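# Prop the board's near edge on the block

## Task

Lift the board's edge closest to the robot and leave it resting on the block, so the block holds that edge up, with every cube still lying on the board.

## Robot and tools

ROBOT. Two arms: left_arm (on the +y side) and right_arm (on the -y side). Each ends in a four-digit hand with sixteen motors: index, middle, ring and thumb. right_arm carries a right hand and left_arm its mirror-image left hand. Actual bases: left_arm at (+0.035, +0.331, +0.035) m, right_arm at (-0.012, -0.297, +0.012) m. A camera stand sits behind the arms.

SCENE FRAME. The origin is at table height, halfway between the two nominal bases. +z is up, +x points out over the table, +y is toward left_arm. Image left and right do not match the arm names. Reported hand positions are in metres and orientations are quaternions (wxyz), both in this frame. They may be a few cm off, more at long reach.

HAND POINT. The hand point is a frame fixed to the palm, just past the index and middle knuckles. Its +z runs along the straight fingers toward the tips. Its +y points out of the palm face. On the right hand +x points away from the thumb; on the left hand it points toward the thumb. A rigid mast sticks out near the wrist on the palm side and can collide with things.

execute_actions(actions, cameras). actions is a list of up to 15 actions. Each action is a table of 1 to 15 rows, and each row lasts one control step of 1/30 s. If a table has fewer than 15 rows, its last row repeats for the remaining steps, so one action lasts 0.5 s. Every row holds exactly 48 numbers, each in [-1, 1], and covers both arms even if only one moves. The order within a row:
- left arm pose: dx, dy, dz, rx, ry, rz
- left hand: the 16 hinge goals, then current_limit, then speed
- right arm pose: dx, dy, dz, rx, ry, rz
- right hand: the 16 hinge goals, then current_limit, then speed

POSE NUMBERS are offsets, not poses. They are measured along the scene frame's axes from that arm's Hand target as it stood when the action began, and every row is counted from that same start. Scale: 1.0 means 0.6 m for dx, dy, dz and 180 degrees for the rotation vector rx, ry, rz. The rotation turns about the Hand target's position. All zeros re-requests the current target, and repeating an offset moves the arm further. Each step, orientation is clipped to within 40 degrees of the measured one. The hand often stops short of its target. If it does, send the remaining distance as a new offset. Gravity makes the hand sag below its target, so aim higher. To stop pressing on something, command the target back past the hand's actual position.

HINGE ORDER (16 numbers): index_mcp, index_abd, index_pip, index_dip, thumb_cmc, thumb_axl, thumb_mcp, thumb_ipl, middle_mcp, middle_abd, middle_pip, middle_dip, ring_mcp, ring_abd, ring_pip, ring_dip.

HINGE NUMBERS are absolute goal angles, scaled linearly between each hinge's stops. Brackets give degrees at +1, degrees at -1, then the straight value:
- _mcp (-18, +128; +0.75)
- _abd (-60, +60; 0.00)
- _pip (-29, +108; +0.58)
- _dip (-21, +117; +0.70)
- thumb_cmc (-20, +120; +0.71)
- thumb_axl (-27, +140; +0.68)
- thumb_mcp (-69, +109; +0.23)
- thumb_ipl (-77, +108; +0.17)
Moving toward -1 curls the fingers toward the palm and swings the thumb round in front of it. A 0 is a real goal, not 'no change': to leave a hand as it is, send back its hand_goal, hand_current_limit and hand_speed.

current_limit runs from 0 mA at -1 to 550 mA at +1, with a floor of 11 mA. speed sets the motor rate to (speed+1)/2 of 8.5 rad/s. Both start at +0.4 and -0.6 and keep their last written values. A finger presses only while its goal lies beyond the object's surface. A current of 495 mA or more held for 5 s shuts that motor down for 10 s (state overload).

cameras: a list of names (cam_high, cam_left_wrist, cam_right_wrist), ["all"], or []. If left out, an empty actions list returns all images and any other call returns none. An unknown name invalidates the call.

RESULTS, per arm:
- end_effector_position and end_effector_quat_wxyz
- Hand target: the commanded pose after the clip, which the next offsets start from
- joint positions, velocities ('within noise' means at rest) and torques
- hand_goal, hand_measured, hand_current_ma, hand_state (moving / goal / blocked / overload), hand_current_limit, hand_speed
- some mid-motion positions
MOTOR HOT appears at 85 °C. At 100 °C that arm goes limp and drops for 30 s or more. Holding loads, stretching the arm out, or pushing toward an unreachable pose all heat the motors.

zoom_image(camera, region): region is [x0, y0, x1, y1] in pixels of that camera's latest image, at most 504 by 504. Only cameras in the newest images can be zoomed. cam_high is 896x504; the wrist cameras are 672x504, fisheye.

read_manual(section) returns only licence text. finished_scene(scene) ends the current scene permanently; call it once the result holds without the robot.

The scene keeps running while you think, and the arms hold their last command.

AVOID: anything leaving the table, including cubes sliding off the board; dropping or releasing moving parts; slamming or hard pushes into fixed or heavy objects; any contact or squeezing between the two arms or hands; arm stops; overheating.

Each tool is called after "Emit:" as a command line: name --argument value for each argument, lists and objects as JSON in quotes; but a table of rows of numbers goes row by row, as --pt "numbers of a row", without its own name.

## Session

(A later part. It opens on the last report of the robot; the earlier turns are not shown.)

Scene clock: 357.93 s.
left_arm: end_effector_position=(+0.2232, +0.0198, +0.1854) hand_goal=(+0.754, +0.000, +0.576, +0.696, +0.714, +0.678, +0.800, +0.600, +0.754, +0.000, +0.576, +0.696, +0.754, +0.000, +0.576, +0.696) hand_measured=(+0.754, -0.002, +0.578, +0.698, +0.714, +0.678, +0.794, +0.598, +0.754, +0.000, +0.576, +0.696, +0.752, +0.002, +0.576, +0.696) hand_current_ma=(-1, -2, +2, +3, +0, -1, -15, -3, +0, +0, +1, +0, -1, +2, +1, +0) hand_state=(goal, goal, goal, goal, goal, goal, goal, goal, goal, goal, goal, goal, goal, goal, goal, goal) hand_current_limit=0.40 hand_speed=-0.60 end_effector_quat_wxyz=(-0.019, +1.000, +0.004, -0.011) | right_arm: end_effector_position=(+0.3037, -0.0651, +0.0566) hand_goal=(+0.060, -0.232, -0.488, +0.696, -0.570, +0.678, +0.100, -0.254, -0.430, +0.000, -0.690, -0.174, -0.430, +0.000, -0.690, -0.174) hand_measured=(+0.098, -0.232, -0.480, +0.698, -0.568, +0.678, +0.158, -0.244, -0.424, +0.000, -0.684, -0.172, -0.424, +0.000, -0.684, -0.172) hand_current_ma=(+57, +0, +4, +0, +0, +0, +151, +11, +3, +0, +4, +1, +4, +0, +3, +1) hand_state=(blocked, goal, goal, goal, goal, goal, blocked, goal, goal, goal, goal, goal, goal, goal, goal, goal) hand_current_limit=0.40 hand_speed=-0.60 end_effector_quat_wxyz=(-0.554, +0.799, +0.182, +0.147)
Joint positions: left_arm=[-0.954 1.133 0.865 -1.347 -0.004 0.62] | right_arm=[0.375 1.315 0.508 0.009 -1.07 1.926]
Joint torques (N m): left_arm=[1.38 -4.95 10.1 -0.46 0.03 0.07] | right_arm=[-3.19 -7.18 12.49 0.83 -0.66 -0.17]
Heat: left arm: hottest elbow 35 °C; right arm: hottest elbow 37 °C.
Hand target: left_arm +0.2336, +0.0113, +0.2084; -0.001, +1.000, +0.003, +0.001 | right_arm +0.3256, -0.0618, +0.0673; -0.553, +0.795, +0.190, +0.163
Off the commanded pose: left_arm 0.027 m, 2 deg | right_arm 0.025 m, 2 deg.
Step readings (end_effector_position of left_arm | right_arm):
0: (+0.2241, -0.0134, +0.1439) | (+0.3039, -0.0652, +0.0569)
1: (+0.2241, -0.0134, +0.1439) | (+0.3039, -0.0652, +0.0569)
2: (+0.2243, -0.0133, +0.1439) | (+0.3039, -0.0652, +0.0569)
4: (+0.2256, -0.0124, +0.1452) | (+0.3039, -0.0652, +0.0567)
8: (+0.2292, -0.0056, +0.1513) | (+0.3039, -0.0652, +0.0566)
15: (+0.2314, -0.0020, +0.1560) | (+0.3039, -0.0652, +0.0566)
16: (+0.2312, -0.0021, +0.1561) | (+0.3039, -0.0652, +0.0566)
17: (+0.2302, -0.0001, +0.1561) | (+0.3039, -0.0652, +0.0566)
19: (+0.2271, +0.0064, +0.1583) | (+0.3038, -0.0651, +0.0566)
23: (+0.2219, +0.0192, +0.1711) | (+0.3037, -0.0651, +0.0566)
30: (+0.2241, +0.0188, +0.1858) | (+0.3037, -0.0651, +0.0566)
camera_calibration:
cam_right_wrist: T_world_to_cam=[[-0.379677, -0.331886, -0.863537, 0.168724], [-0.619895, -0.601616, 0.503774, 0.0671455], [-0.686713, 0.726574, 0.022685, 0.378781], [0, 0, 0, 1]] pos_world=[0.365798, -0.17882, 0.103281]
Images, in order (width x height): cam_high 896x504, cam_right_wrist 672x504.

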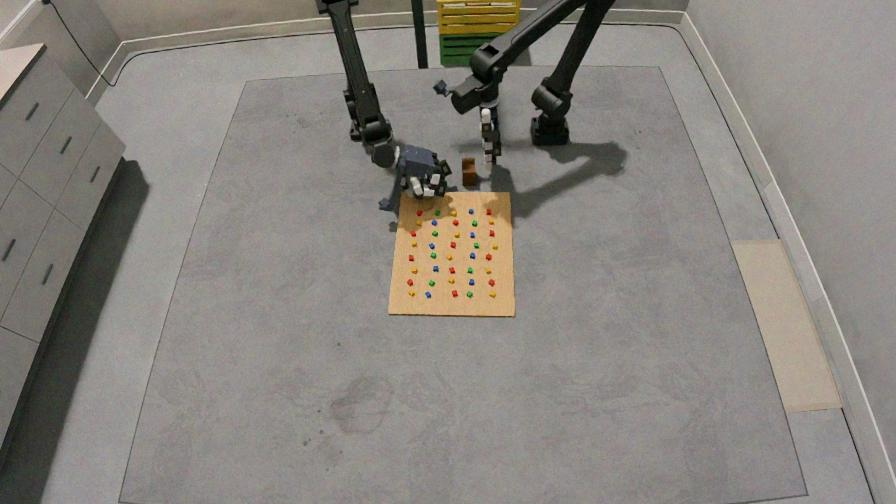

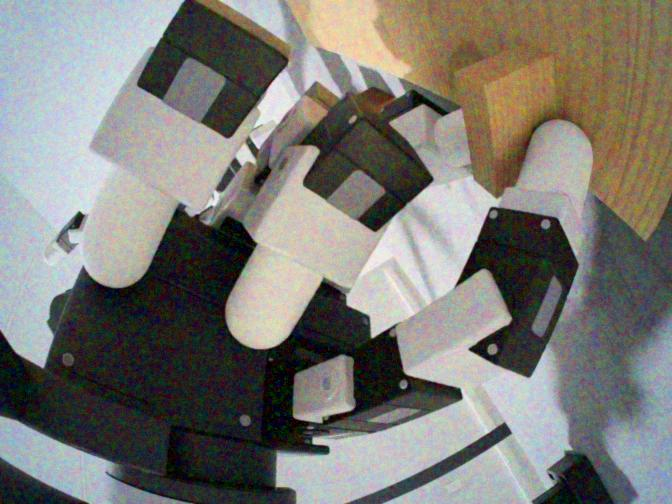

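Emit:
execute_actions --actions '[[[0,0.02,0.05,0,0,0,0.754,0,0.576,0.696,0.714,0.678,0.8,0.6,0.754,0,0.576,0.696,0.754,0,0.576,0.696,0.4,-0.6,0,0,0,0,0,0,0.0,-0.233,-0.489,0.696,-0.571,0.678,0.05,-0.254,-0.43,0,-0.69,-0.174,-0.43,0,-0.69,-0.174,0.4,-0.6]],[[-0.05,0,0,0,0,0,0.754,0,0.576,0.696,0.714,0.678,0.8,0.6,0.754,0,0.576,0.696,0.754,0,0.576,0.696,0.4,-0.6,0,0,0,0,0,0,-0.1,-0.233,-0.489,0.696,-0.571,0.678,-0.05,-0.254,-0.43,0,-0.69,-0.174,-0.43,0,-0.69,-0.174,0.4,-0.6]],[[-0.05,0,0,0,0,0,0.754,0,0.576,0.696,0.714,0.678,0.8,0.6,0.754,0,0.576,0.696,0.754,0,0.576,0.696,0.4,-0.6,0,0,0.02,0,0,0,-0.1,-0.233,-0.489,0.696,-0.571,0.678,-0.05,-0.254,-0.43,0,-0.69,-0.174,-0.43,0,-0.69,-0.174,0.4,-0.6]],[[-0.056,0,0,0,0,0,0.754,0,0.576,0.696,0.714,0.678,0.8,0.6,0.754,0,0.576,0.696,0.754,0,0.576,0.696,0.4,-0.6,0,0,0.02,0,0,0,-0.1,-0.233,-0.489,0.696,-0.571,0.678,-0.05,-0.254,-0.43,0,-0.69,-0.174,-0.43,0,-0.69,-0.174,0.4,-0.6]]]' --cameras '["cam_high","cam_right_wrist"]'

Emit:
zoom_image --camera "cam_high" --region '[380, 100, 560, 240]'

Scene clock: 366.97 s.
left_arm: end_effector_position=(+0.1435, +0.0209, +0.2353) hand_goal=(+0.754, +0.000, +0.576, +0.696, +0.714, +0.678, +0.800, +0.600, +0.754, +0.000, +0.576, +0.696, +0.754, +0.000, +0.576, +0.696) hand_measured=(+0.754, -0.002, +0.578, +0.698, +0.714, +0.678, +0.794, +0.598, +0.754, +0.000, +0.576, +0.696, +0.752, +0.002, +0.576, +0.696) hand_current_ma=(-1, -1, +2, +3, +0, -1, -12, -3, -1, +0, +1, +0, -1, +1, +1, +0) hand_state=(goal, goal, goal, goal, goal, goal, goal, goal, goal, goal, goal, goal, goal, goal, goal, goal) hand_current_limit=0.40 hand_speed=-0.60 end_effector_quat_wxyz=(-0.001, +1.000, +0.002, -0.001) | right_arm: end_effector_position=(+0.3005, -0.0671, +0.0615) hand_goal=(-0.100, -0.232, -0.488, +0.696, -0.570, +0.678, -0.050, -0.254, -0.430, +0.000, -0.690, -0.174, -0.430, +0.000, -0.690, -0.174) hand_measured=(+0.078, -0.230, -0.430, +0.728, -0.564, +0.678, +0.122, -0.224, -0.424, +0.000, -0.684, -0.172, -0.424, +0.000, -0.684, -0.172) hand_current_ma=(+385, +1, +100, +42, +3, +0, +385, +55, +3, +0, +4, +1, +4, +0, +3, +1) hand_state=(blocked, goal, blocked, blocked, goal, goal, blocked, blocked, goal, goal, goal, goal, goal, goal, goal, goal) hand_current_limit=0.40 hand_speed=-0.60 end_effector_quat_wxyz=(-0.549, +0.806, +0.175, +0.132)
Joint positions: left_arm=[-1.218 0.963 0.878 -1.489 0.001 0.359] | right_arm=[0.375 1.298 0.531 -0.078 -1.066 1.914]
Joint torques (N m): left_arm=[-0.5 -3.31 7.19 -0.43 -0.12 -0.17] | right_arm=[-3.02 -10.58 13.26 0.66 -0.84 -0.02]
Heat: left arm: hottest elbow 35 °C; right arm: hottest elbow 37 °C.
Hand target: left_arm +0.1401, +0.0233, +0.2384; -0.001, +1.000, +0.003, +0.001 | right_arm +0.3256, -0.0618, +0.0913; -0.553, +0.795, +0.190, +0.163
Off the commanded pose: left_arm 0.005 m, 0 deg | right_arm 0.039 m, 4 deg.
Step readings (end_effector_position of left_arm | right_arm):
0: (+0.2232, +0.0198, +0.1854) | (+0.3037, -0.0651, +0.0566)
1: (+0.2232, +0.0200, +0.1855) | (+0.3037, -0.0651, +0.0566)
2: (+0.2223, +0.0214, +0.1859) | (+0.3036, -0.0651, +0.0566)
4: (+0.2217, +0.0247, +0.1894) | (+0.3035, -0.0650, +0.0567)
8: (+0.2234, +0.0294, +0.2048) | (+0.3033, -0.0650, +0.0566)
15: (+0.2246, +0.0298, +0.2153) | (+0.3033, -0.0650, +0.0566)
16: (+0.2244, +0.0300, +0.2152) | (+0.3033, -0.0650, +0.0566)
17: (+0.2239, +0.0303, +0.2154) | (+0.3034, -0.0648, +0.0569)
19: (+0.2209, +0.0301, +0.2171) | (+0.3034, -0.0648, +0.0569)
23: (+0.2093, +0.0264, +0.2254) | (+0.3035, -0.0648, +0.0570)
30: (+0.2048, +0.0254, +0.2290) | (+0.3035, -0.0648, +0.0570)
31: (+0.2049, +0.0255, +0.2291) | (+0.3034, -0.0648, +0.0569)
32: (+0.2035, +0.0249, +0.2294) | (+0.3033, -0.0649, +0.0570)
34: (+0.1980, +0.0236, +0.2303) | (+0.3033, -0.0649, +0.0574)
38: (+0.1799, +0.0207, +0.2340) | (+0.3032, -0.0652, +0.0576)
45: (+0.1770, +0.0207, +0.2363) | (+0.3029, -0.0654, +0.0576)
46: (+0.1770, +0.0208, +0.2361) | (+0.3029, -0.0654, +0.0576)
47: (+0.1752, +0.0208, +0.2357) | (+0.3028, -0.0655, +0.0579)
49: (+0.1676, +0.0211, +0.2340) | (+0.3023, -0.0660, +0.0587)
53: (+0.1456, +0.0207, +0.2334) | (+0.3009, -0.0668, +0.0605)
60: (+0.1426, +0.0207, +0.2353) | (+0.3004, -0.0671, +0.0613)
camera_calibration:
cam_right_wrist: T_world_to_cam=[[-0.406117, -0.348252, -0.84486, 0.176712], [-0.602511, -0.59307, 0.534086, 0.0550457], [-0.687058, 0.72594, 0.0310303, 0.37761], [0, 0, 0, 1]] pos_world=[0.364371, -0.179935, 0.108181]
Images, in order (width x height): cam_high 896x504, cam_right_wrist 672x504.

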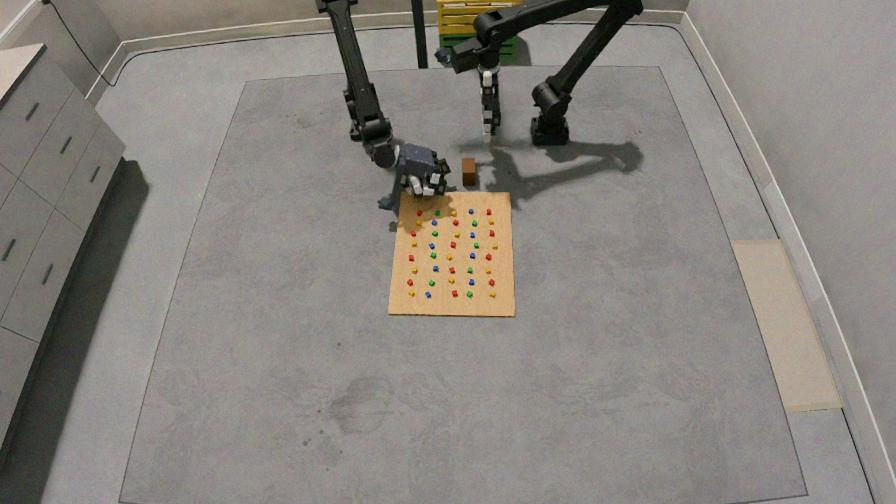

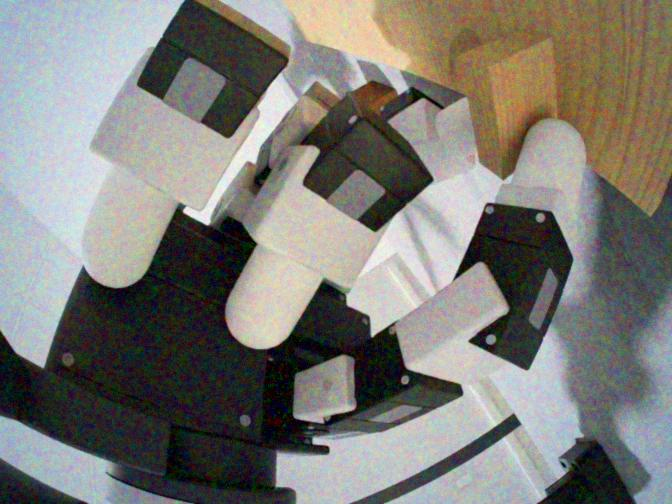

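Scaled by 2.800 from the camera's 896x504 image, which has a finer 1280x720 frame.

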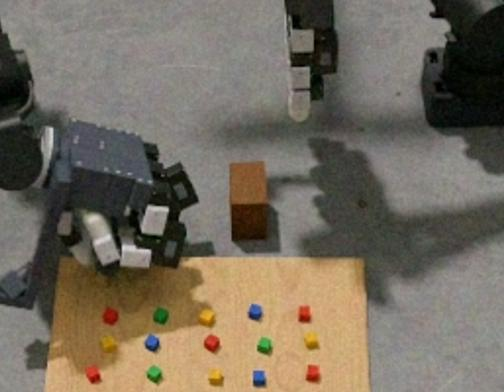

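Emit:
execute_actions --actions '[[[0,-0.053,0,0,0,0,0.754,0,0.576,0.696,0.714,0.678,0.8,0.6,0.754,0,0.576,0.696,0.754,0,0.576,0.696,0.4,-0.6,0,0,0.02,0,0,0,-0.1,-0.233,-0.489,0.696,-0.571,0.678,-0.05,-0.254,-0.43,0,-0.69,-0.174,-0.43,0,-0.69,-0.174,0.4,-0.6]],[[0,-0.053,0,0,0,0,0.754,0,0.576,0.696,0.714,0.678,0.8,0.6,0.754,0,0.576,0.696,0.754,0,0.576,0.696,0.4,-0.6,0,0,0.02,0,0,0,-0.1,-0.233,-0.489,0.696,-0.571,0.678,-0.05,-0.254,-0.43,0,-0.69,-0.174,-0.43,0,-0.69,-0.174,0.4,-0.6]],[[0,0,-0.075,0,0,0,0.754,0,0.576,0.696,0.714,0.678,0.8,0.6,0.754,0,0.576,0.696,0.754,0,0.576,0.696,0.4,-0.6,0,0,0,0,0,0,-0.1,-0.233,-0.489,0.696,-0.571,0.678,-0.05,-0.254,-0.43,0,-0.69,-0.174,-0.43,0,-0.69,-0.174,0.4,-0.6]]]' --cameras '["cam_high","cam_right_wrist"]'

Emit:
zoom_image --camera "cam_high" --region '[380, 100, 560, 240]'

Scene clock: 371.87 s.
left_arm: end_effector_position=(+0.1411, -0.0351, +0.1947) hand_goal=(+0.754, +0.000, +0.576, +0.696, +0.714, +0.678, +0.800, +0.600, +0.754, +0.000, +0.576, +0.696, +0.754, +0.000, +0.576, +0.696) hand_measured=(+0.754, -0.002, +0.578, +0.698, +0.714, +0.678, +0.794, +0.598, +0.754, +0.000, +0.576, +0.696, +0.752, +0.002, +0.576, +0.696) hand_current_ma=(-1, -1, +2, +3, +0, -1, -12, -3, -1, +0, +1, +0, -1, +1, +1, +0) hand_state=(goal, goal, goal, goal, goal, goal, goal, goal, goal, goal, goal, goal, goal, goal, goal, goal) hand_current_limit=0.40 hand_speed=-0.60 end_effector_quat_wxyz=(-0.004, +1.000, +0.002, -0.001) | right_arm: end_effector_position=(+0.3051, -0.0656, +0.0926) hand_goal=(-0.100, -0.232, -0.488, +0.696, -0.570, +0.678, -0.050, -0.254, -0.430, +0.000, -0.690, -0.174, -0.430, +0.000, -0.690, -0.174) hand_measured=(+0.036, -0.230, -0.442, +0.724, -0.556, +0.682, +0.082, -0.224, -0.424, +0.000, -0.684, -0.172, -0.424, +0.000, -0.684, -0.172) hand_current_ma=(+385, +0, +72, +33, +11, +3, +385, +56, +3, +0, +4, +1, +4, +0, +3, +1) hand_state=(blocked, goal, blocked, blocked, goal, goal, blocked, blocked, goal, goal, goal, goal, goal, goal, goal, goal) hand_current_limit=0.40 hand_speed=-0.60 end_effector_quat_wxyz=(-0.551, +0.803, +0.180, +0.140)
Joint positions: left_arm=[-1.294 1.141 0.889 -1.328 0 0.284] | right_arm=[0.374 1.227 0.572 -0.169 -1.069 1.912]
Joint torques (N m): left_arm=[-0.5 -3.66 6.91 0.76 -0.1 -0.18] | right_arm=[-2.84 -8.88 13.64 0.8 -0.76 -0.03]
Heat: left arm: hottest elbow 34 °C; right arm: hottest elbow 38 °C.
Hand target: left_arm +0.1400, -0.0403, +0.1933; -0.001, +1.000, +0.003, +0.001 | right_arm +0.3255, -0.0618, +0.1153; -0.553, +0.795, +0.190, +0.163
Off the commanded pose: left_arm 0.005 m, 0 deg | right_arm 0.031 m, 3 deg.
Step readings (end_effector_position of left_arm | right_arm):
0: (+0.1435, +0.0209, +0.2353) | (+0.3005, -0.0671, +0.0615)
1: (+0.1434, +0.0208, +0.2353) | (+0.3005, -0.0672, +0.0615)
2: (+0.1430, +0.0206, +0.2350) | (+0.3003, -0.0673, +0.0618)
4: (+0.1403, +0.0191, +0.2323) | (+0.3000, -0.0674, +0.0636)
8: (+0.1351, +0.0136, +0.2208) | (+0.2992, -0.0677, +0.0688)
15: (+0.1354, +0.0113, +0.2160) | (+0.2987, -0.0679, +0.0705)
16: (+0.1355, +0.0108, +0.2164) | (+0.2987, -0.0679, +0.0706)
17: (+0.1355, +0.0096, +0.2171) | (+0.2985, -0.0679, +0.0709)
19: (+0.1358, +0.0024, +0.2194) | (+0.2983, -0.0680, +0.0726)
23: (+0.1362, -0.0160, +0.2215) | (+0.2979, -0.0681, +0.0780)
30: (+0.1365, -0.0205, +0.2187) | (+0.3019, -0.0667, +0.0887)
31: (+0.1366, -0.0207, +0.2188) | (+0.3030, -0.0663, +0.0904)
32: (+0.1373, -0.0228, +0.2193) | (+0.3043, -0.0658, +0.0918)
34: (+0.1396, -0.0303, +0.2188) | (+0.3051, -0.0656, +0.0926)
38: (+0.1409, -0.0349, +0.2062) | (+0.3051, -0.0656, +0.0926)
45: (+0.1409, -0.0343, +0.1944) | (+0.3051, -0.0656, +0.0926)
camera_calibration:
cam_right_wrist: T_world_to_cam=[[-0.389336, -0.341912, -0.855286, 0.201621], [-0.611995, -0.597939, 0.517621, 0.046209], [-0.688389, 0.724959, 0.0235512, 0.3796], [0, 0, 0, 1]] pos_world=[0.36809, -0.178627, 0.139585]
Images, in order (width x height): cam_high 896x504, cam_right_wrist 672x504.

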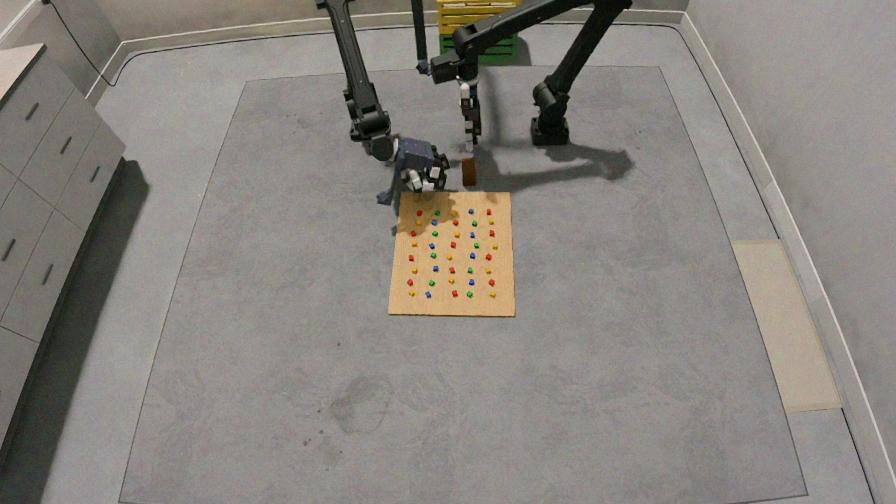

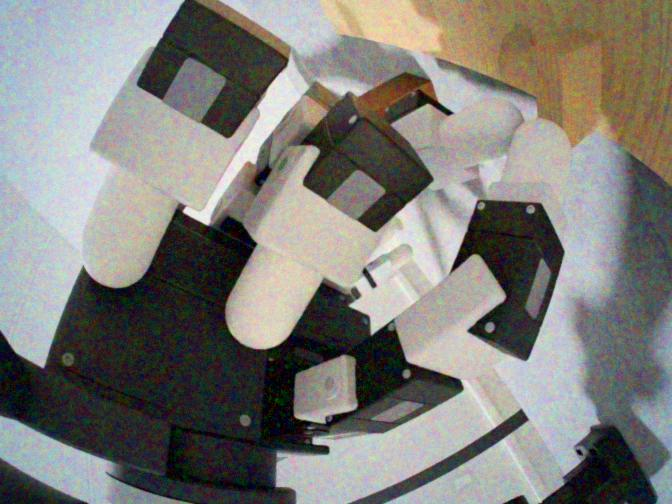

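Scaled by 2.800 from the camera's 896x504 image, which has a finer 1280x720 frame.

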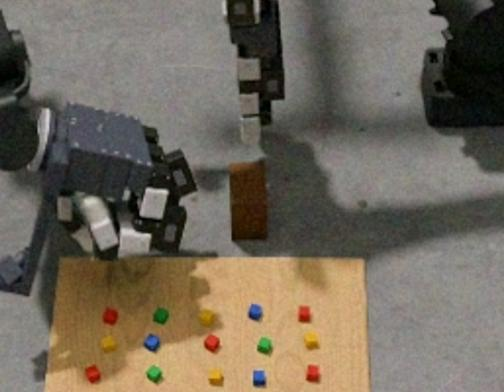

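Emit:
execute_actions --actions '[[[0,0,-0.04,0,0,0,0.754,0,0.576,0.696,0.714,0.678,0.8,0.6,0.754,0,0.576,0.696,0.754,0,0.576,0.696,0.4,-0.6,0,0,0,0,0,0,0.562,0,-0.737,0.261,-0.41,0.678,0.562,-0.671,-0.43,0,-0.69,-0.174,-0.43,0,-0.69,-0.174,0.4,-0.6]],[[0,0,-0.04,0,0,0,0.754,0,0.576,0.696,0.714,0.678,0.8,0.6,0.754,0,0.576,0.696,0.754,0,0.576,0.696,0.4,-0.6,0.008,-0.027,-0.05,0,0,0,0.562,0,-0.737,0.261,-0.41,0.678,0.562,-0.671,-0.43,0,-0.69,-0.174,-0.43,0,-0.69,-0.174,0.4,-0.6]],[[0,0,0,0,0,0,0.754,0,0.576,0.696,0.714,0.678,0.8,0.6,0.754,0,0.576,0.696,0.754,0,0.576,0.696,0.4,-0.6,0,0,-0.03,0,0,0,0.562,0,-0.737,0.261,-0.41,0.678,0.562,-0.671,-0.43,0,-0.69,-0.174,-0.43,0,-0.69,-0.174,0.4,-0.6]]]' --cameras '["cam_high","cam_right_wrist"]'

Emit:
zoom_image --camera "cam_high" --region '[380, 100, 560, 240]'

Emit:
zoom_image --camera "cam_right_wrist" --region '[400, 0, 672, 300]'

Scene clock: 402.77 s.
left_arm: end_effector_position=(+0.1413, -0.0357, +0.1474) hand_goal=(+0.754, +0.000, +0.576, +0.696, +0.714, +0.678, +0.800, +0.600, +0.754, +0.000, +0.576, +0.696, +0.754, +0.000, +0.576, +0.696) hand_measured=(+0.754, -0.002, +0.578, +0.698, +0.714, +0.678, +0.794, +0.598, +0.754, +0.000, +0.576, +0.696, +0.752, +0.002, +0.576, +0.696) hand_current_ma=(-1, -1, +2, +3, +0, -1, -12, -3, -1, +0, +1, +0, -1, +1, +1, +0) hand_state=(goal, goal, goal, goal, goal, goal, goal, goal, goal, goal, goal, goal, goal, goal, goal, goal) hand_current_limit=0.40 hand_speed=-0.60 end_effector_quat_wxyz=(-0.003, +1.000, +0.002, -0.001) | right_arm: end_effector_position=(+0.3275, -0.0764, +0.0712) hand_goal=(+0.562, +0.000, -0.736, +0.262, -0.410, +0.678, +0.562, -0.670, -0.430, +0.000, -0.690, -0.174, -0.430, +0.000, -0.690, -0.174) hand_measured=(+0.552, -0.002, -0.732, +0.266, -0.410, +0.676, +0.556, -0.666, -0.424, +0.000, -0.684, -0.172, -0.424, +0.000, -0.684, -0.172) hand_current_ma=(-7, +0, +2, +1, +0, -1, -4, +2, +3, +0, +3, +1, +4, +0, +3, +1) hand_state=(goal, goal, goal, goal, goal, goal, goal, goal, goal, goal, goal, goal, goal, goal, goal, goal) hand_current_limit=0.40 hand_speed=-0.60 end_effector_quat_wxyz=(-0.554, +0.796, +0.187, +0.159)
Joint positions: left_arm=[-1.294 1.187 0.793 -1.184 0 0.283] | right_arm=[0.32 1.323 0.572 -0.095 -1.104 1.843]
Joint torques (N m): left_arm=[-0.62 -3.84 6.56 0.79 -0.1 -0.18] | right_arm=[-2.84 -7.94 8.55 1.42 -0.84 -0.15]
Heat: left arm: hottest elbow 32 °C; right arm: hottest elbow 41 °C.
Hand target: left_arm +0.1401, -0.0404, +0.1455; -0.001, +1.000, +0.003, +0.001 | right_arm +0.3303, -0.0781, +0.0673; -0.553, +0.795, +0.190, +0.163
Off the commanded pose: left_arm 0.005 m, 0 deg | right_arm 0.005 m, 1 deg.
Step readings (end_effector_position of left_arm | right_arm):
0: (+0.1411, -0.0351, +0.1947) | (+0.3051, -0.0656, +0.0926)
1: (+0.1412, -0.0353, +0.1947) | (+0.3051, -0.0656, +0.0926)
2: (+0.1414, -0.0359, +0.1939) | (+0.3051, -0.0656, +0.0926)
4: (+0.1417, -0.0371, +0.1899) | (+0.3051, -0.0656, +0.0926)
8: (+0.1409, -0.0343, +0.1762) | (+0.3051, -0.0656, +0.0926)
15: (+0.1412, -0.0353, +0.1713) | (+0.3051, -0.0656, +0.0926)
16: (+0.1412, -0.0354, +0.1712) | (+0.3051, -0.0657, +0.0926)
17: (+0.1415, -0.0362, +0.1704) | (+0.3053, -0.0660, +0.0931)
19: (+0.1418, -0.0374, +0.1665) | (+0.3071, -0.0680, +0.0932)
23: (+0.1410, -0.0347, +0.1527) | (+0.3148, -0.0769, +0.0861)
30: (+0.1412, -0.0354, +0.1473) | (+0.3169, -0.0794, +0.0801)
31: (+0.1413, -0.0355, +0.1473) | (+0.3172, -0.0793, +0.0802)
32: (+0.1413, -0.0356, +0.1473) | (+0.3182, -0.0789, +0.0804)
34: (+0.1413, -0.0356, +0.1474) | (+0.3214, -0.0780, +0.0793)
38: (+0.1413, -0.0357, +0.1474) | (+0.3250, -0.0771, +0.0731)
45: (+0.1413, -0.0357, +0.1474) | (+0.3270, -0.0765, +0.0709)
camera_calibration:
cam_right_wrist: T_world_to_cam=[[-0.35926, -0.325392, -0.874673, 0.181159], [-0.634735, -0.601879, 0.484617, 0.0739772], [-0.684137, 0.729289, 0.00969322, 0.403394], [0, 0, 0, 1]] pos_world=[0.388016, -0.190718, 0.118694]
Images, in order (width x height): cam_high 896x504, cam_right_wrist 672x504.

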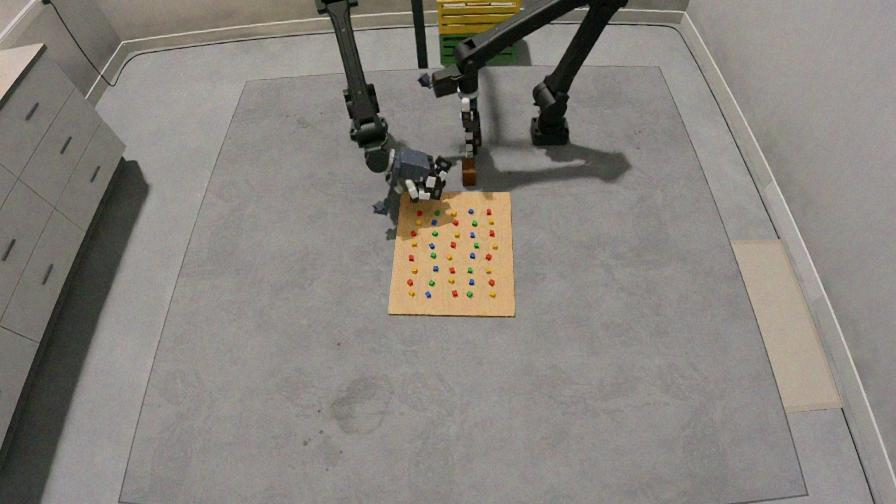

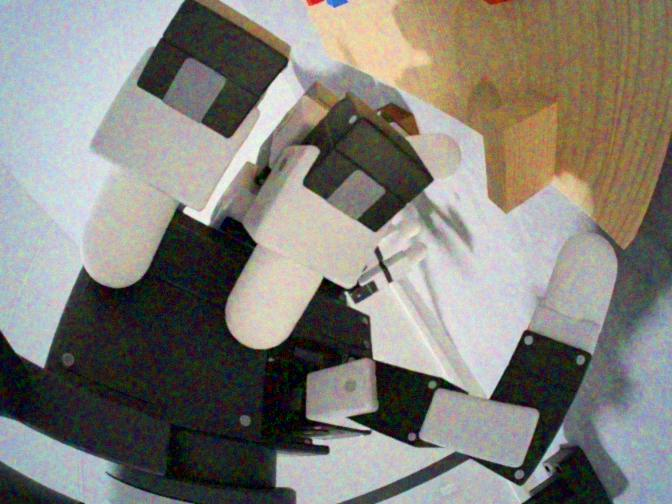

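Scaled by 2.800 from the camera's 896x504 image, which has a finer 1280x720 frame.

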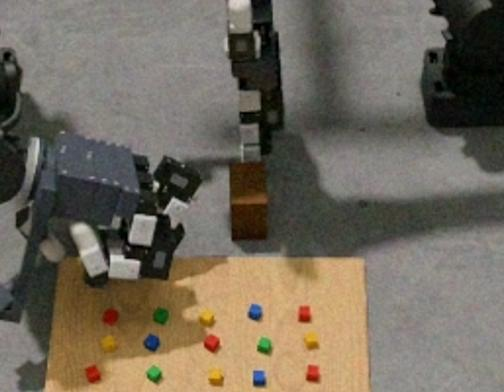

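Scaled by 1.680 from the camera's 672x504 image, which has a finer 960x720 frame.

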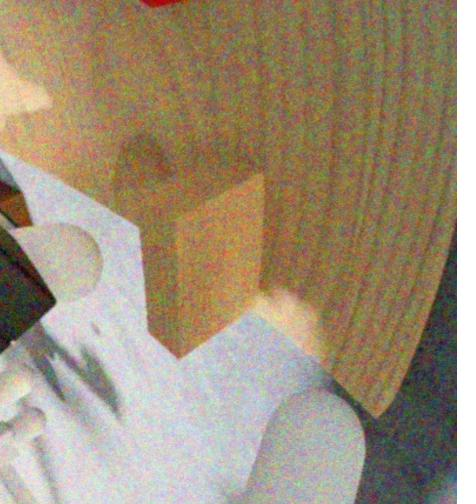

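Emit:
execute_actions --actions '[[[0,0,0,0,0,0,0.754,0,0.576,0.696,0.714,0.678,0.8,0.6,0.754,0,0.576,0.696,0.754,0,0.576,0.696,0.4,-0.6,-0.014,-0.004,-0.02,0,0,0,0.562,0,-0.737,0.261,-0.41,0.678,0.562,-0.671,-0.43,0,-0.69,-0.174,-0.43,0,-0.69,-0.174,0.4,-0.6]],[[0,0,0,0,0,0,0.754,0,0.576,0.696,0.714,0.678,0.8,0.6,0.754,0,0.576,0.696,0.754,0,0.576,0.696,0.4,-0.6,0,0,-0.018,0,0,0,0.53,0,-0.737,0.261,-0.41,0.678,0.43,-0.671,-0.43,0,-0.69,-0.174,-0.43,0,-0.69,-0.174,0.4,-0.6]]]' --cameras '["cam_right_wrist"]'

Emit:
zoom_image --camera "cam_right_wrist" --region '[400, 0, 672, 300]'

Scene clock: 416.43 s.
left_arm: end_effector_position=(+0.1413, -0.0357, +0.1474) hand_goal=(+0.754, +0.000, +0.576, +0.696, +0.714, +0.678, +0.800, +0.600, +0.754, +0.000, +0.576, +0.696, +0.754, +0.000, +0.576, +0.696) hand_measured=(+0.754, -0.002, +0.578, +0.698, +0.714, +0.678, +0.794, +0.598, +0.754, +0.000, +0.576, +0.696, +0.752, +0.002, +0.576, +0.696) hand_current_ma=(-1, -1, +2, +3, +0, -1, -12, -3, -1, +0, +1, +0, -1, +1, +1, +0) hand_state=(goal, goal, goal, goal, goal, goal, goal, goal, goal, goal, goal, goal, goal, goal, goal, goal) hand_current_limit=0.40 hand_speed=-0.60 end_effector_quat_wxyz=(-0.003, +1.000, +0.002, -0.001) | right_arm: end_effector_position=(+0.3193, -0.0787, +0.0486) hand_goal=(+0.530, +0.000, -0.736, +0.262, -0.410, +0.678, +0.430, -0.670, -0.430, +0.000, -0.690, -0.174, -0.430, +0.000, -0.690, -0.174) hand_measured=(+0.528, -0.002, -0.732, +0.266, -0.410, +0.676, +0.432, -0.670, -0.424, +0.000, -0.684, -0.172, -0.424, +0.000, -0.684, -0.172) hand_current_ma=(-1, +0, +2, +1, +0, +0, +0, +0, +3, +0, +3, +1, +4, +0, +3, +1) hand_state=(goal, goal, goal, goal, goal, goal, goal, goal, goal, goal, goal, goal, goal, goal, goal, goal) hand_current_limit=0.40 hand_speed=-0.60 end_effector_quat_wxyz=(-0.554, +0.796, +0.188, +0.159)
Joint positions: left_arm=[-1.294 1.187 0.793 -1.184 0 0.283] | right_arm=[0.32 1.362 0.523 -0.006 -1.104 1.841]
Joint torques (N m): left_arm=[-0.56 -3.72 6.58 0.76 -0.08 -0.18] | right_arm=[-2.78 -7.71 8.02 1.46 -0.83 -0.13]
Heat: left arm: hottest elbow 32 °C; right arm: hottest elbow 40 °C.
Hand target: left_arm +0.1401, -0.0404, +0.1455; -0.001, +1.000, +0.003, +0.001 | right_arm +0.3220, -0.0805, +0.0445; -0.553, +0.795, +0.190, +0.163
Off the commanded pose: left_arm 0.005 m, 0 deg | right_arm 0.005 m, 1 deg.
Step readings (end_effector_position of left_arm | right_arm):
0: (+0.1413, -0.0357, +0.1474) | (+0.3275, -0.0764, +0.0712)
1: (+0.1413, -0.0357, +0.1474) | (+0.3275, -0.0764, +0.0711)
2: (+0.1413, -0.0357, +0.1474) | (+0.3274, -0.0764, +0.0708)
4: (+0.1413, -0.0357, +0.1474) | (+0.3260, -0.0768, +0.0688)
8: (+0.1413, -0.0357, +0.1474) | (+0.3188, -0.0789, +0.0610)
15: (+0.1413, -0.0357, +0.1474) | (+0.3176, -0.0792, +0.0578)
16: (+0.1413, -0.0357, +0.1474) | (+0.3178, -0.0792, +0.0579)
17: (+0.1413, -0.0357, +0.1474) | (+0.3182, -0.0790, +0.0578)
19: (+0.1413, -0.0357, +0.1474) | (+0.3196, -0.0786, +0.0568)
23: (+0.1413, -0.0357, +0.1474) | (+0.3192, -0.0787, +0.0506)
30: (+0.1413, -0.0357, +0.1474) | (+0.3189, -0.0788, +0.0484)
camera_calibration:
cam_right_wrist: T_world_to_cam=[[-0.356813, -0.325385, -0.875676, 0.15704], [-0.635381, -0.602635, 0.482827, 0.078514], [-0.684818, 0.728667, 0.00828448, 0.399813], [0, 0, 0, 1]] pos_world=[0.379719, -0.192917, 0.0962952]
Images, in order (width x height): cam_right_wrist 672x504.

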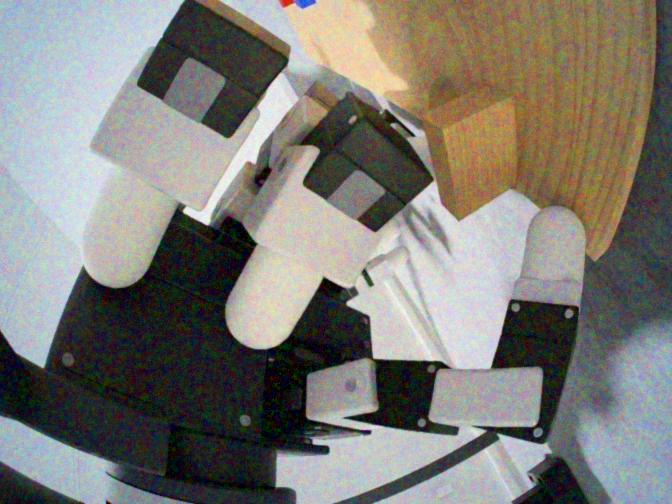

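Scaled by 1.680 from the camera's 672x504 image, which has a finer 960x720 frame.

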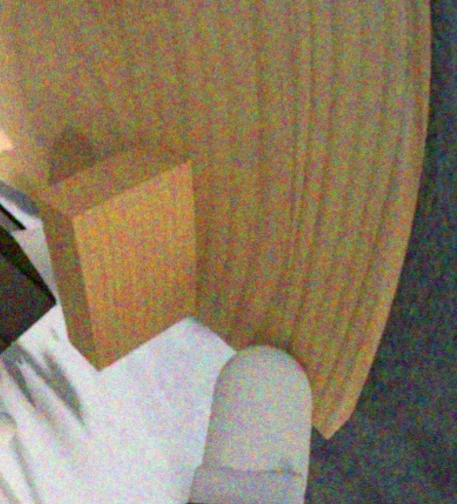

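Emit:
execute_actions --actions '[[[0,0,0,0,0,0,0.754,0,0.576,0.696,0.714,0.678,0.8,0.6,0.754,0,0.576,0.696,0.754,0,0.576,0.696,0.4,-0.6,0.024,0,-0.004,0,0,0,0.53,0,-0.737,0.261,-0.45,0.678,0.43,-0.671,-0.43,0,-0.69,-0.174,-0.43,0,-0.69,-0.174,0.4,-0.6]],[[0,0,0,0,0,0,0.754,0,0.576,0.696,0.714,0.678,0.8,0.6,0.754,0,0.576,0.696,0.754,0,0.576,0.696,0.4,-0.6,0,0,0,0,0,0,0.48,0,-0.737,0.261,-0.45,0.678,0.34,-0.671,-0.43,0,-0.69,-0.174,-0.43,0,-0.69,-0.174,0.4,-0.6]]]' --cameras '["cam_right_wrist"]'

Emit:
zoom_image --camera "cam_right_wrist" --region '[400, 0, 672, 300]'

Scene clock: 432.00 s.
left_arm: end_effector_position=(+0.1413, -0.0357, +0.1474) hand_goal=(+0.754, +0.000, +0.576, +0.696, +0.714, +0.678, +0.800, +0.600, +0.754, +0.000, +0.576, +0.696, +0.754, +0.000, +0.576, +0.696) hand_measured=(+0.754, -0.002, +0.578, +0.698, +0.714, +0.678, +0.794, +0.598, +0.754, +0.000, +0.576, +0.696, +0.752, +0.002, +0.576, +0.696) hand_current_ma=(-1, -1, +2, +3, +0, -1, -12, -3, -1, +0, +1, +0, -1, +1, +1, +0) hand_state=(goal, goal, goal, goal, goal, goal, goal, goal, goal, goal, goal, goal, goal, goal, goal, goal) hand_current_limit=0.40 hand_speed=-0.60 end_effector_quat_wxyz=(-0.003, +1.000, +0.002, -0.001) | right_arm: end_effector_position=(+0.3217, -0.0820, +0.0441) hand_goal=(+0.480, +0.000, -0.736, +0.262, -0.450, +0.678, +0.340, -0.670, -0.430, +0.000, -0.690, -0.174, -0.430, +0.000, -0.690, -0.174) hand_measured=(+0.478, -0.002, -0.732, +0.266, -0.448, +0.678, +0.374, -0.694, -0.424, +0.000, -0.684, -0.172, -0.424, +0.000, -0.684, -0.172) hand_current_ma=(-1, +0, +2, +1, +0, +0, +68, -43, +3, +0, +3, +1, +4, +0, +3, +1) hand_state=(goal, goal, goal, goal, goal, goal, blocked, blocked, goal, goal, goal, goal, goal, goal, goal, goal) hand_current_limit=0.40 hand_speed=-0.60 end_effector_quat_wxyz=(-0.557, +0.796, +0.182, +0.155)
Joint positions: left_arm=[-1.294 1.187 0.793 -1.184 0 0.283] | right_arm=[0.304 1.384 0.528 -0.006 -1.118 1.836]
Joint torques (N m): left_arm=[-0.38 -4.01 6.54 0.77 -0.1 -0.19] | right_arm=[-2.55 -6.3 10.63 1.05 -0.57 -0.27]
Heat: left arm: hottest elbow 31 °C; right arm: hottest elbow 39 °C.
Hand target: left_arm +0.1401, -0.0404, +0.1455; -0.001, +1.000, +0.003, +0.001 | right_arm +0.3364, -0.0804, +0.0421; -0.553, +0.795, +0.190, +0.163
Off the commanded pose: left_arm 0.005 m, 0 deg | right_arm 0.015 m, 1 deg.
Step readings (end_effector_position of left_arm | right_arm):
0: (+0.1413, -0.0357, +0.1474) | (+0.3193, -0.0787, +0.0486)
1: (+0.1413, -0.0357, +0.1474) | (+0.3193, -0.0787, +0.0486)
2: (+0.1413, -0.0357, +0.1474) | (+0.3190, -0.0786, +0.0481)
4: (+0.1413, -0.0357, +0.1474) | (+0.3182, -0.0789, +0.0457)
8: (+0.1413, -0.0357, +0.1474) | (+0.3186, -0.0800, +0.0448)
15: (+0.1413, -0.0357, +0.1474) | (+0.3196, -0.0800, +0.0450)
16: (+0.1413, -0.0357, +0.1474) | (+0.3196, -0.0800, +0.0450)
17: (+0.1413, -0.0357, +0.1474) | (+0.3196, -0.0800, +0.0450)
19: (+0.1413, -0.0357, +0.1474) | (+0.3206, -0.0811, +0.0444)
23: (+0.1413, -0.0357, +0.1474) | (+0.3217, -0.0820, +0.0441)
30: (+0.1413, -0.0357, +0.1474) | (+0.3217, -0.0820, +0.0441)
camera_calibration:
cam_right_wrist: T_world_to_cam=[[-0.370339, -0.318916, -0.872435, 0.157643], [-0.631174, -0.602696, 0.488239, 0.0787255], [-0.68152, 0.731472, 0.0219104, 0.402527], [0, 0, 0, 1]] pos_world=[0.382401, -0.196715, 0.0902765]
Images, in order (width x height): cam_right_wrist 672x504.

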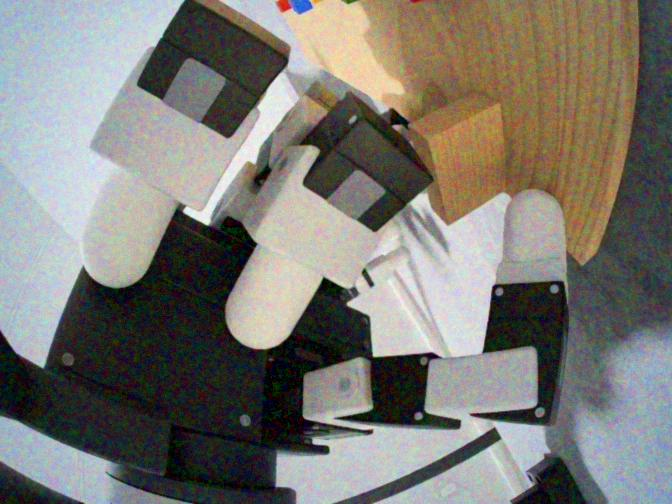

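Scaled by 1.680 from the camera's 672x504 image, which has a finer 960x720 frame.

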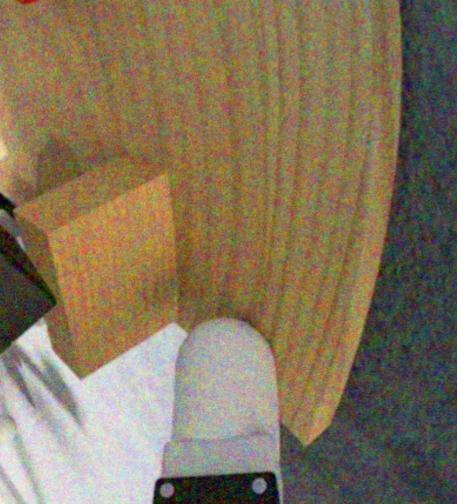

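Emit:
execute_actions --actions '[[[0,0,0,0,0,0,0.754,0,0.576,0.696,0.714,0.678,0.8,0.6,0.754,0,0.576,0.696,0.754,0,0.576,0.696,0.4,-0.6,0,0,0.018,0,0,0,0.5,0,-0.737,0.261,-0.45,0.678,0.46,-0.671,-0.43,0,-0.69,-0.174,-0.43,0,-0.69,-0.174,0.4,-0.6]],[[0,0,0,0,0,0,0.754,0,0.576,0.696,0.714,0.678,0.8,0.6,0.754,0,0.576,0.696,0.754,0,0.576,0.696,0.4,-0.6,0.004,0.003,0,0,0,0,0.48,0,-0.737,0.261,-0.45,0.678,0.4,-0.671,-0.43,0,-0.69,-0.174,-0.43,0,-0.69,-0.174,0.4,-0.6]]]' --cameras '["cam_right_wrist"]'

Emit:
zoom_image --camera "cam_right_wrist" --region '[400, 0, 672, 300]'

Scene clock: 436.73 s.
left_arm: end_effector_position=(+0.1413, -0.0357, +0.1474) hand_goal=(+0.754, +0.000, +0.576, +0.696, +0.714, +0.678, +0.800, +0.600, +0.754, +0.000, +0.576, +0.696, +0.754, +0.000, +0.576, +0.696) hand_measured=(+0.754, -0.002, +0.578, +0.698, +0.714, +0.678, +0.794, +0.598, +0.754, +0.000, +0.576, +0.696, +0.752, +0.002, +0.576, +0.696) hand_current_ma=(-1, -1, +2, +3, +0, -1, -12, -3, -1, +0, +1, +0, -1, +1, +1, +0) hand_state=(goal, goal, goal, goal, goal, goal, goal, goal, goal, goal, goal, goal, goal, goal, goal, goal) hand_current_limit=0.40 hand_speed=-0.60 end_effector_quat_wxyz=(-0.003, +1.000, +0.002, -0.001) | right_arm: end_effector_position=(+0.3219, -0.0823, +0.0447) hand_goal=(+0.480, +0.000, -0.736, +0.262, -0.450, +0.678, +0.400, -0.670, -0.430, +0.000, -0.690, -0.174, -0.430, +0.000, -0.690, -0.174) hand_measured=(+0.478, -0.002, -0.732, +0.266, -0.450, +0.676, +0.414, -0.692, -0.424, +0.000, -0.684, -0.172, -0.424, +0.000, -0.684, -0.172) hand_current_ma=(-1, +0, +2, +1, +0, +0, +18, -35, +3, +0, +3, +1, +4, +0, +3, +1) hand_state=(goal, goal, goal, goal, goal, goal, goal, blocked, goal, goal, goal, goal, goal, goal, goal, goal) hand_current_limit=0.40 hand_speed=-0.60 end_effector_quat_wxyz=(-0.555, +0.798, +0.181, +0.151)
Joint positions: left_arm=[-1.294 1.187 0.793 -1.184 0 0.283] | right_arm=[0.304 1.384 0.538 -0.035 -1.117 1.826]
Joint torques (N m): left_arm=[-0.62 -3.78 6.58 0.79 -0.09 -0.17] | right_arm=[-2.26 -8.23 11.32 0.76 -0.54 -0.11]
Heat: left arm: hottest elbow 31 °C; right arm: hottest elbow 39 °C.
Hand target: left_arm +0.1401, -0.0404, +0.1455; -0.001, +1.000, +0.003, +0.001 | right_arm +0.3388, -0.0786, +0.0529; -0.553, +0.795, +0.190, +0.163
Off the commanded pose: left_arm 0.005 m, 0 deg | right_arm 0.019 m, 2 deg.
Step readings (end_effector_position of left_arm | right_arm):
0: (+0.1413, -0.0357, +0.1474) | (+0.3217, -0.0820, +0.0441)
1: (+0.1413, -0.0357, +0.1474) | (+0.3217, -0.0820, +0.0441)
2: (+0.1413, -0.0357, +0.1474) | (+0.3216, -0.0820, +0.0442)
4: (+0.1413, -0.0357, +0.1474) | (+0.3217, -0.0817, +0.0448)
8: (+0.1413, -0.0357, +0.1474) | (+0.3211, -0.0818, +0.0447)
15: (+0.1413, -0.0357, +0.1474) | (+0.3207, -0.0819, +0.0444)
16: (+0.1413, -0.0357, +0.1474) | (+0.3208, -0.0819, +0.0446)
17: (+0.1413, -0.0357, +0.1474) | (+0.3209, -0.0820, +0.0445)
19: (+0.1413, -0.0357, +0.1474) | (+0.3213, -0.0824, +0.0444)
23: (+0.1413, -0.0357, +0.1474) | (+0.3219, -0.0823, +0.0447)
30: (+0.1413, -0.0357, +0.1474) | (+0.3219, -0.0823, +0.0447)
camera_calibration:
cam_right_wrist: T_world_to_cam=[[-0.376944, -0.325097, -0.867309, 0.159467], [-0.62542, -0.601349, 0.497222, 0.0762486], [-0.683201, 0.729857, 0.0233528, 0.403247], [0, 0, 0, 1]] pos_world=[0.383296, -0.196619, 0.0909775]
Images, in order (width x height): cam_right_wrist 672x504.

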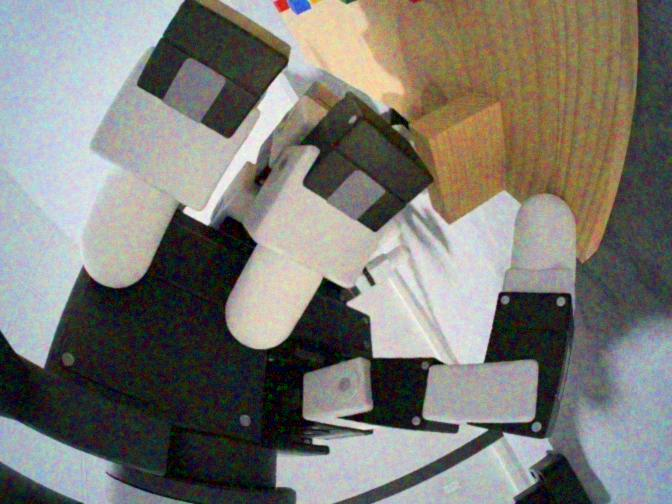

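Scaled by 1.680 from the camera's 672x504 image, which has a finer 960x720 frame.

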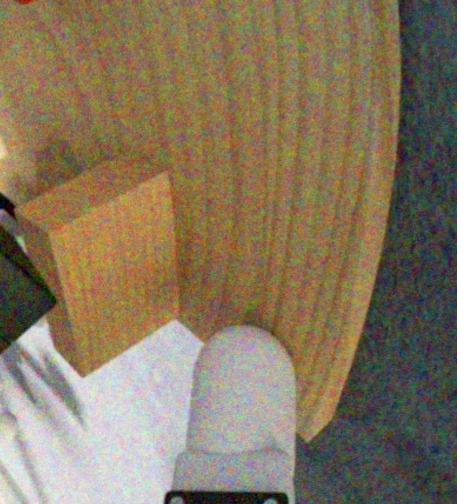

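Emit:
execute_actions --actions '[[[0,0,0,0,0,0,0.754,0,0.576,0.696,0.714,0.678,0.8,0.6,0.754,0,0.576,0.696,0.754,0,0.576,0.696,0.4,-0.6,0,0,0.045,0,0,0,0.5,0,-0.737,0.261,-0.45,0.678,0.46,-0.671,-0.43,0,-0.69,-0.174,-0.43,0,-0.69,-0.174,0.4,-0.6]],[[0,0,0,0,0,0,0.754,0,0.576,0.696,0.714,0.678,0.8,0.6,0.754,0,0.576,0.696,0.754,0,0.576,0.696,0.4,-0.6,0,0,-0.03,0,0,0,0.48,0,-0.737,0.261,-0.45,0.678,0.46,-0.671,-0.43,0,-0.69,-0.174,-0.43,0,-0.69,-0.174,0.4,-0.6]],[[0,0,0,0,0,0,0.754,0,0.576,0.696,0.714,0.678,0.8,0.6,0.754,0,0.576,0.696,0.754,0,0.576,0.696,0.4,-0.6,0,0,-0.02,0,0,0,0.48,0,-0.737,0.261,-0.45,0.678,0.46,-0.671,-0.43,0,-0.69,-0.174,-0.43,0,-0.69,-0.174,0.4,-0.6]]]' --cameras '["cam_right_wrist"]'

Emit:
zoom_image --camera "cam_right_wrist" --region '[400, 0, 672, 300]'

Scene clock: 442.93 s.
left_arm: end_effector_position=(+0.1413, -0.0357, +0.1474) hand_goal=(+0.754, +0.000, +0.576, +0.696, +0.714, +0.678, +0.800, +0.600, +0.754, +0.000, +0.576, +0.696, +0.754, +0.000, +0.576, +0.696) hand_measured=(+0.754, -0.002, +0.578, +0.698, +0.714, +0.678, +0.794, +0.598, +0.754, +0.000, +0.576, +0.696, +0.752, +0.002, +0.576, +0.696) hand_current_ma=(-1, -1, +2, +3, +0, -1, -12, -3, -1, +0, +1, +0, -1, +1, +1, +0) hand_state=(goal, goal, goal, goal, goal, goal, goal, goal, goal, goal, goal, goal, goal, goal, goal, goal) hand_current_limit=0.40 hand_speed=-0.60 end_effector_quat_wxyz=(-0.003, +1.000, +0.002, -0.001) | right_arm: end_effector_position=(+0.3304, -0.0806, +0.0488) hand_goal=(+0.480, +0.000, -0.736, +0.262, -0.450, +0.678, +0.460, -0.670, -0.430, +0.000, -0.690, -0.174, -0.430, +0.000, -0.690, -0.174) hand_measured=(+0.478, -0.002, -0.732, +0.266, -0.450, +0.676, +0.456, -0.672, -0.424, +0.000, -0.684, -0.172, -0.424, +0.000, -0.684, -0.172) hand_current_ma=(-1, +0, +2, +1, +0, +0, -3, -1, +3, +0, +3, +1, +4, +0, +3, +1) hand_state=(goal, goal, goal, goal, goal, goal, goal, goal, goal, goal, goal, goal, goal, goal, goal, goal) hand_current_limit=0.40 hand_speed=-0.60 end_effector_quat_wxyz=(-0.554, +0.798, +0.182, +0.154)
Joint positions: left_arm=[-1.294 1.187 0.793 -1.184 0 0.283] | right_arm=[0.304 1.391 0.56 -0.042 -1.113 1.826]
Joint torques (N m): left_arm=[-0.5 -3.9 6.58 0.72 -0.1 -0.17] | right_arm=[-2.2 -8.29 9.32 1.46 -0.69 -0.12]
Heat: left arm: hottest elbow 31 °C; right arm: hottest elbow 40 °C.
Hand target: left_arm +0.1401, -0.0404, +0.1455; -0.001, +1.000, +0.003, +0.001 | right_arm +0.3389, -0.0786, +0.0500; -0.553, +0.795, +0.190, +0.163
Off the commanded pose: left_arm 0.005 m, 0 deg | right_arm 0.009 m, 1 deg.
Step readings (end_effector_position of left_arm | right_arm):
0: (+0.1413, -0.0357, +0.1474) | (+0.3219, -0.0823, +0.0447)
1: (+0.1413, -0.0357, +0.1474) | (+0.3219, -0.0824, +0.0447)
2: (+0.1413, -0.0357, +0.1474) | (+0.3215, -0.0825, +0.0449)
4: (+0.1413, -0.0357, +0.1474) | (+0.3202, -0.0832, +0.0460)
8: (+0.1413, -0.0357, +0.1474) | (+0.3168, -0.0842, +0.0520)
15: (+0.1413, -0.0357, +0.1474) | (+0.3184, -0.0838, +0.0590)
16: (+0.1413, -0.0357, +0.1474) | (+0.3184, -0.0838, +0.0591)
17: (+0.1413, -0.0357, +0.1474) | (+0.3184, -0.0838, +0.0591)
19: (+0.1413, -0.0357, +0.1474) | (+0.3198, -0.0834, +0.0597)
23: (+0.1413, -0.0357, +0.1474) | (+0.3231, -0.0825, +0.0592)
30: (+0.1413, -0.0357, +0.1474) | (+0.3242, -0.0823, +0.0564)
31: (+0.1413, -0.0357, +0.1474) | (+0.3244, -0.0822, +0.0565)
32: (+0.1413, -0.0357, +0.1474) | (+0.3252, -0.0820, +0.0565)
34: (+0.1413, -0.0357, +0.1474) | (+0.3273, -0.0815, +0.0554)
38: (+0.1413, -0.0357, +0.1474) | (+0.3290, -0.0810, +0.0503)
45: (+0.1413, -0.0357, +0.1474) | (+0.3301, -0.0807, +0.0487)
camera_calibration:
cam_right_wrist: T_world_to_cam=[[-0.371012, -0.325113, -0.869857, 0.164931], [-0.630656, -0.599354, 0.492999, 0.08259], [-0.681633, 0.731489, 0.0173332, 0.407584], [0, 0, 0, 1]] pos_world=[0.3911, -0.195021, 0.0956851]
Images, in order (width x height): cam_right_wrist 672x504.

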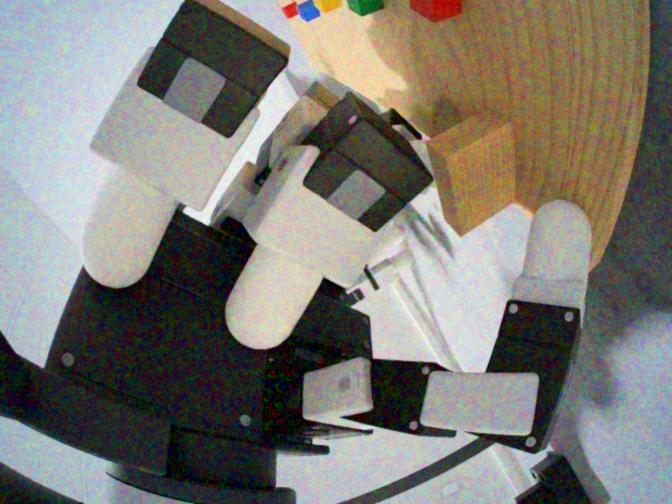

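Scaled by 1.680 from the camera's 672x504 image, which has a finer 960x720 frame.

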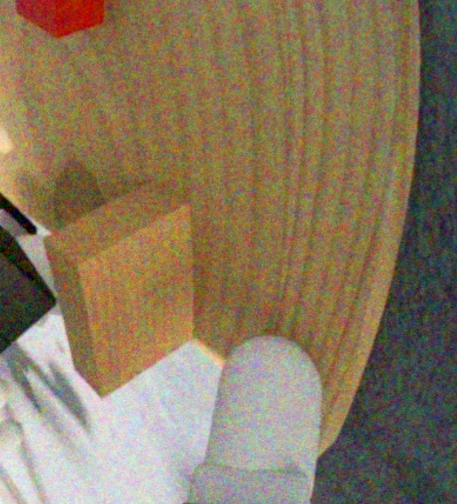

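Emit:
execute_actions --actions '[[[0,0,0,0,0,0,0.754,0,0.576,0.696,0.714,0.678,0.8,0.6,0.754,0,0.576,0.696,0.754,0,0.576,0.696,0.4,-0.6,0,0,0,0,0,0,0.47,0,-0.737,0.261,-0.45,0.678,0.35,-0.671,-0.43,0,-0.69,-0.174,-0.43,0,-0.69,-0.174,0.4,-0.6]],[[0,0,0,0,0,0,0.754,0,0.576,0.696,0.714,0.678,0.8,0.6,0.754,0,0.576,0.696,0.754,0,0.576,0.696,0.4,-0.6,0,0,0,0,0,0,0.45,0,-0.737,0.261,-0.45,0.678,0.25,-0.671,-0.43,0,-0.69,-0.174,-0.43,0,-0.69,-0.174,0.4,-0.6]]]' --cameras '["cam_right_wrist"]'

Emit:
zoom_image --camera "cam_right_wrist" --region '[400, 0, 672, 300]'

Scene clock: 450.50 s.
left_arm: end_effector_position=(+0.1413, -0.0357, +0.1474) hand_goal=(+0.754, +0.000, +0.576, +0.696, +0.714, +0.678, +0.800, +0.600, +0.754, +0.000, +0.576, +0.696, +0.754, +0.000, +0.576, +0.696) hand_measured=(+0.754, -0.002, +0.578, +0.698, +0.714, +0.678, +0.794, +0.598, +0.754, +0.000, +0.576, +0.696, +0.752, +0.002, +0.576, +0.696) hand_current_ma=(-1, -1, +2, +3, +0, -1, -12, -3, -1, +0, +1, +0, -1, +1, +1, +0) hand_state=(goal, goal, goal, goal, goal, goal, goal, goal, goal, goal, goal, goal, goal, goal, goal, goal) hand_current_limit=0.40 hand_speed=-0.60 end_effector_quat_wxyz=(-0.003, +1.000, +0.002, -0.001) | right_arm: end_effector_position=(+0.3304, -0.0806, +0.0489) hand_goal=(+0.450, +0.000, -0.736, +0.262, -0.450, +0.678, +0.250, -0.670, -0.430, +0.000, -0.690, -0.174, -0.430, +0.000, -0.690, -0.174) hand_measured=(+0.448, -0.002, -0.732, +0.266, -0.450, +0.676, +0.252, -0.672, -0.424, +0.000, -0.684, -0.172, -0.424, +0.000, -0.684, -0.172) hand_current_ma=(+0, +0, +2, +1, +0, +0, +1, +0, +3, +0, +3, +1, +4, +0, +3, +1) hand_state=(goal, goal, goal, goal, goal, goal, goal, goal, goal, goal, goal, goal, goal, goal, goal, goal) hand_current_limit=0.40 hand_speed=-0.60 end_effector_quat_wxyz=(-0.554, +0.798, +0.182, +0.155)
Joint positions: left_arm=[-1.294 1.187 0.793 -1.184 0 0.283] | right_arm=[0.304 1.391 0.56 -0.042 -1.113 1.826]
Joint torques (N m): left_arm=[-0.5 -3.9 6.58 0.73 -0.1 -0.19] | right_arm=[-2.26 -8.29 9.33 1.42 -0.7 -0.12]
Heat: left arm: hottest elbow 31 °C; right arm: hottest elbow 39 °C.
Hand target: left_arm +0.1401, -0.0404, +0.1455; -0.001, +1.000, +0.003, +0.001 | right_arm +0.3389, -0.0786, +0.0500; -0.553, +0.795, +0.190, +0.163
Off the commanded pose: left_arm 0.005 m, 0 deg | right_arm 0.009 m, 1 deg.
Step readings (end_effector_position of left_arm | right_arm):
0: (+0.1413, -0.0357, +0.1474) | (+0.3304, -0.0806, +0.0489)
1: (+0.1413, -0.0357, +0.1474) | (+0.3304, -0.0806, +0.0489)
2: (+0.1413, -0.0357, +0.1474) | (+0.3304, -0.0806, +0.0489)
4: (+0.1413, -0.0357, +0.1474) | (+0.3304, -0.0806, +0.0489)
8: (+0.1413, -0.0357, +0.1474) | (+0.3304, -0.0806, +0.0489)
15: (+0.1413, -0.0357, +0.1474) | (+0.3304, -0.0806, +0.0489)
16: (+0.1413, -0.0357, +0.1474) | (+0.3304, -0.0806, +0.0489)
17: (+0.1413, -0.0357, +0.1474) | (+0.3304, -0.0806, +0.0489)
19: (+0.1413, -0.0357, +0.1474) | (+0.3304, -0.0806, +0.0489)
23: (+0.1413, -0.0357, +0.1474) | (+0.3304, -0.0806, +0.0489)
30: (+0.1413, -0.0357, +0.1474) | (+0.3304, -0.0806, +0.0489)
camera_calibration:
cam_right_wrist: T_world_to_cam=[[-0.370681, -0.32504, -0.870025, 0.164919], [-0.630848, -0.599391, 0.492709, 0.0826366], [-0.681635, 0.731491, 0.0171318, 0.407603], [0, 0, 0, 1]] pos_world=[0.391101, -0.195021, 0.0957853]
Images, in order (width x height): cam_right_wrist 672x504.

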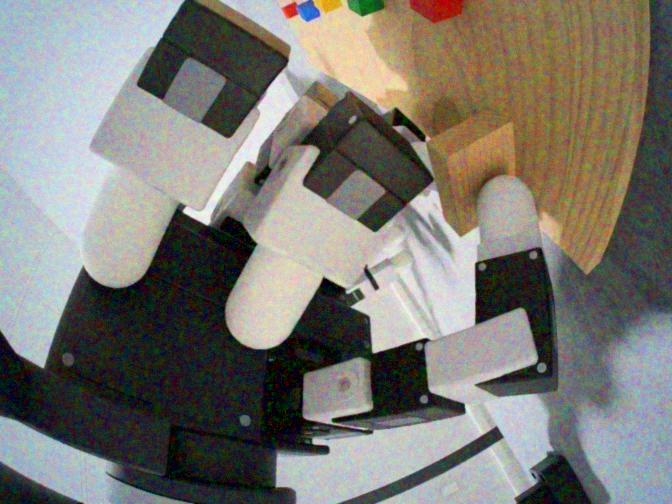

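Scaled by 1.680 from the camera's 672x504 image, which has a finer 960x720 frame.

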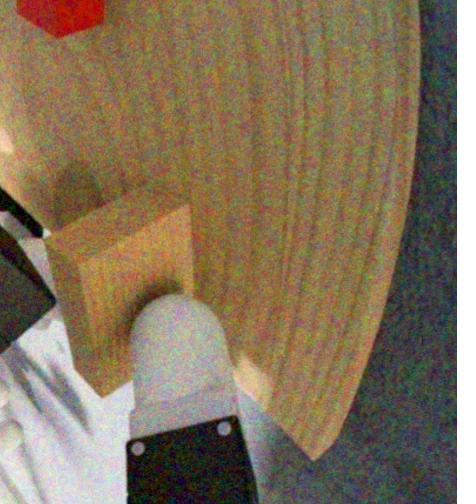

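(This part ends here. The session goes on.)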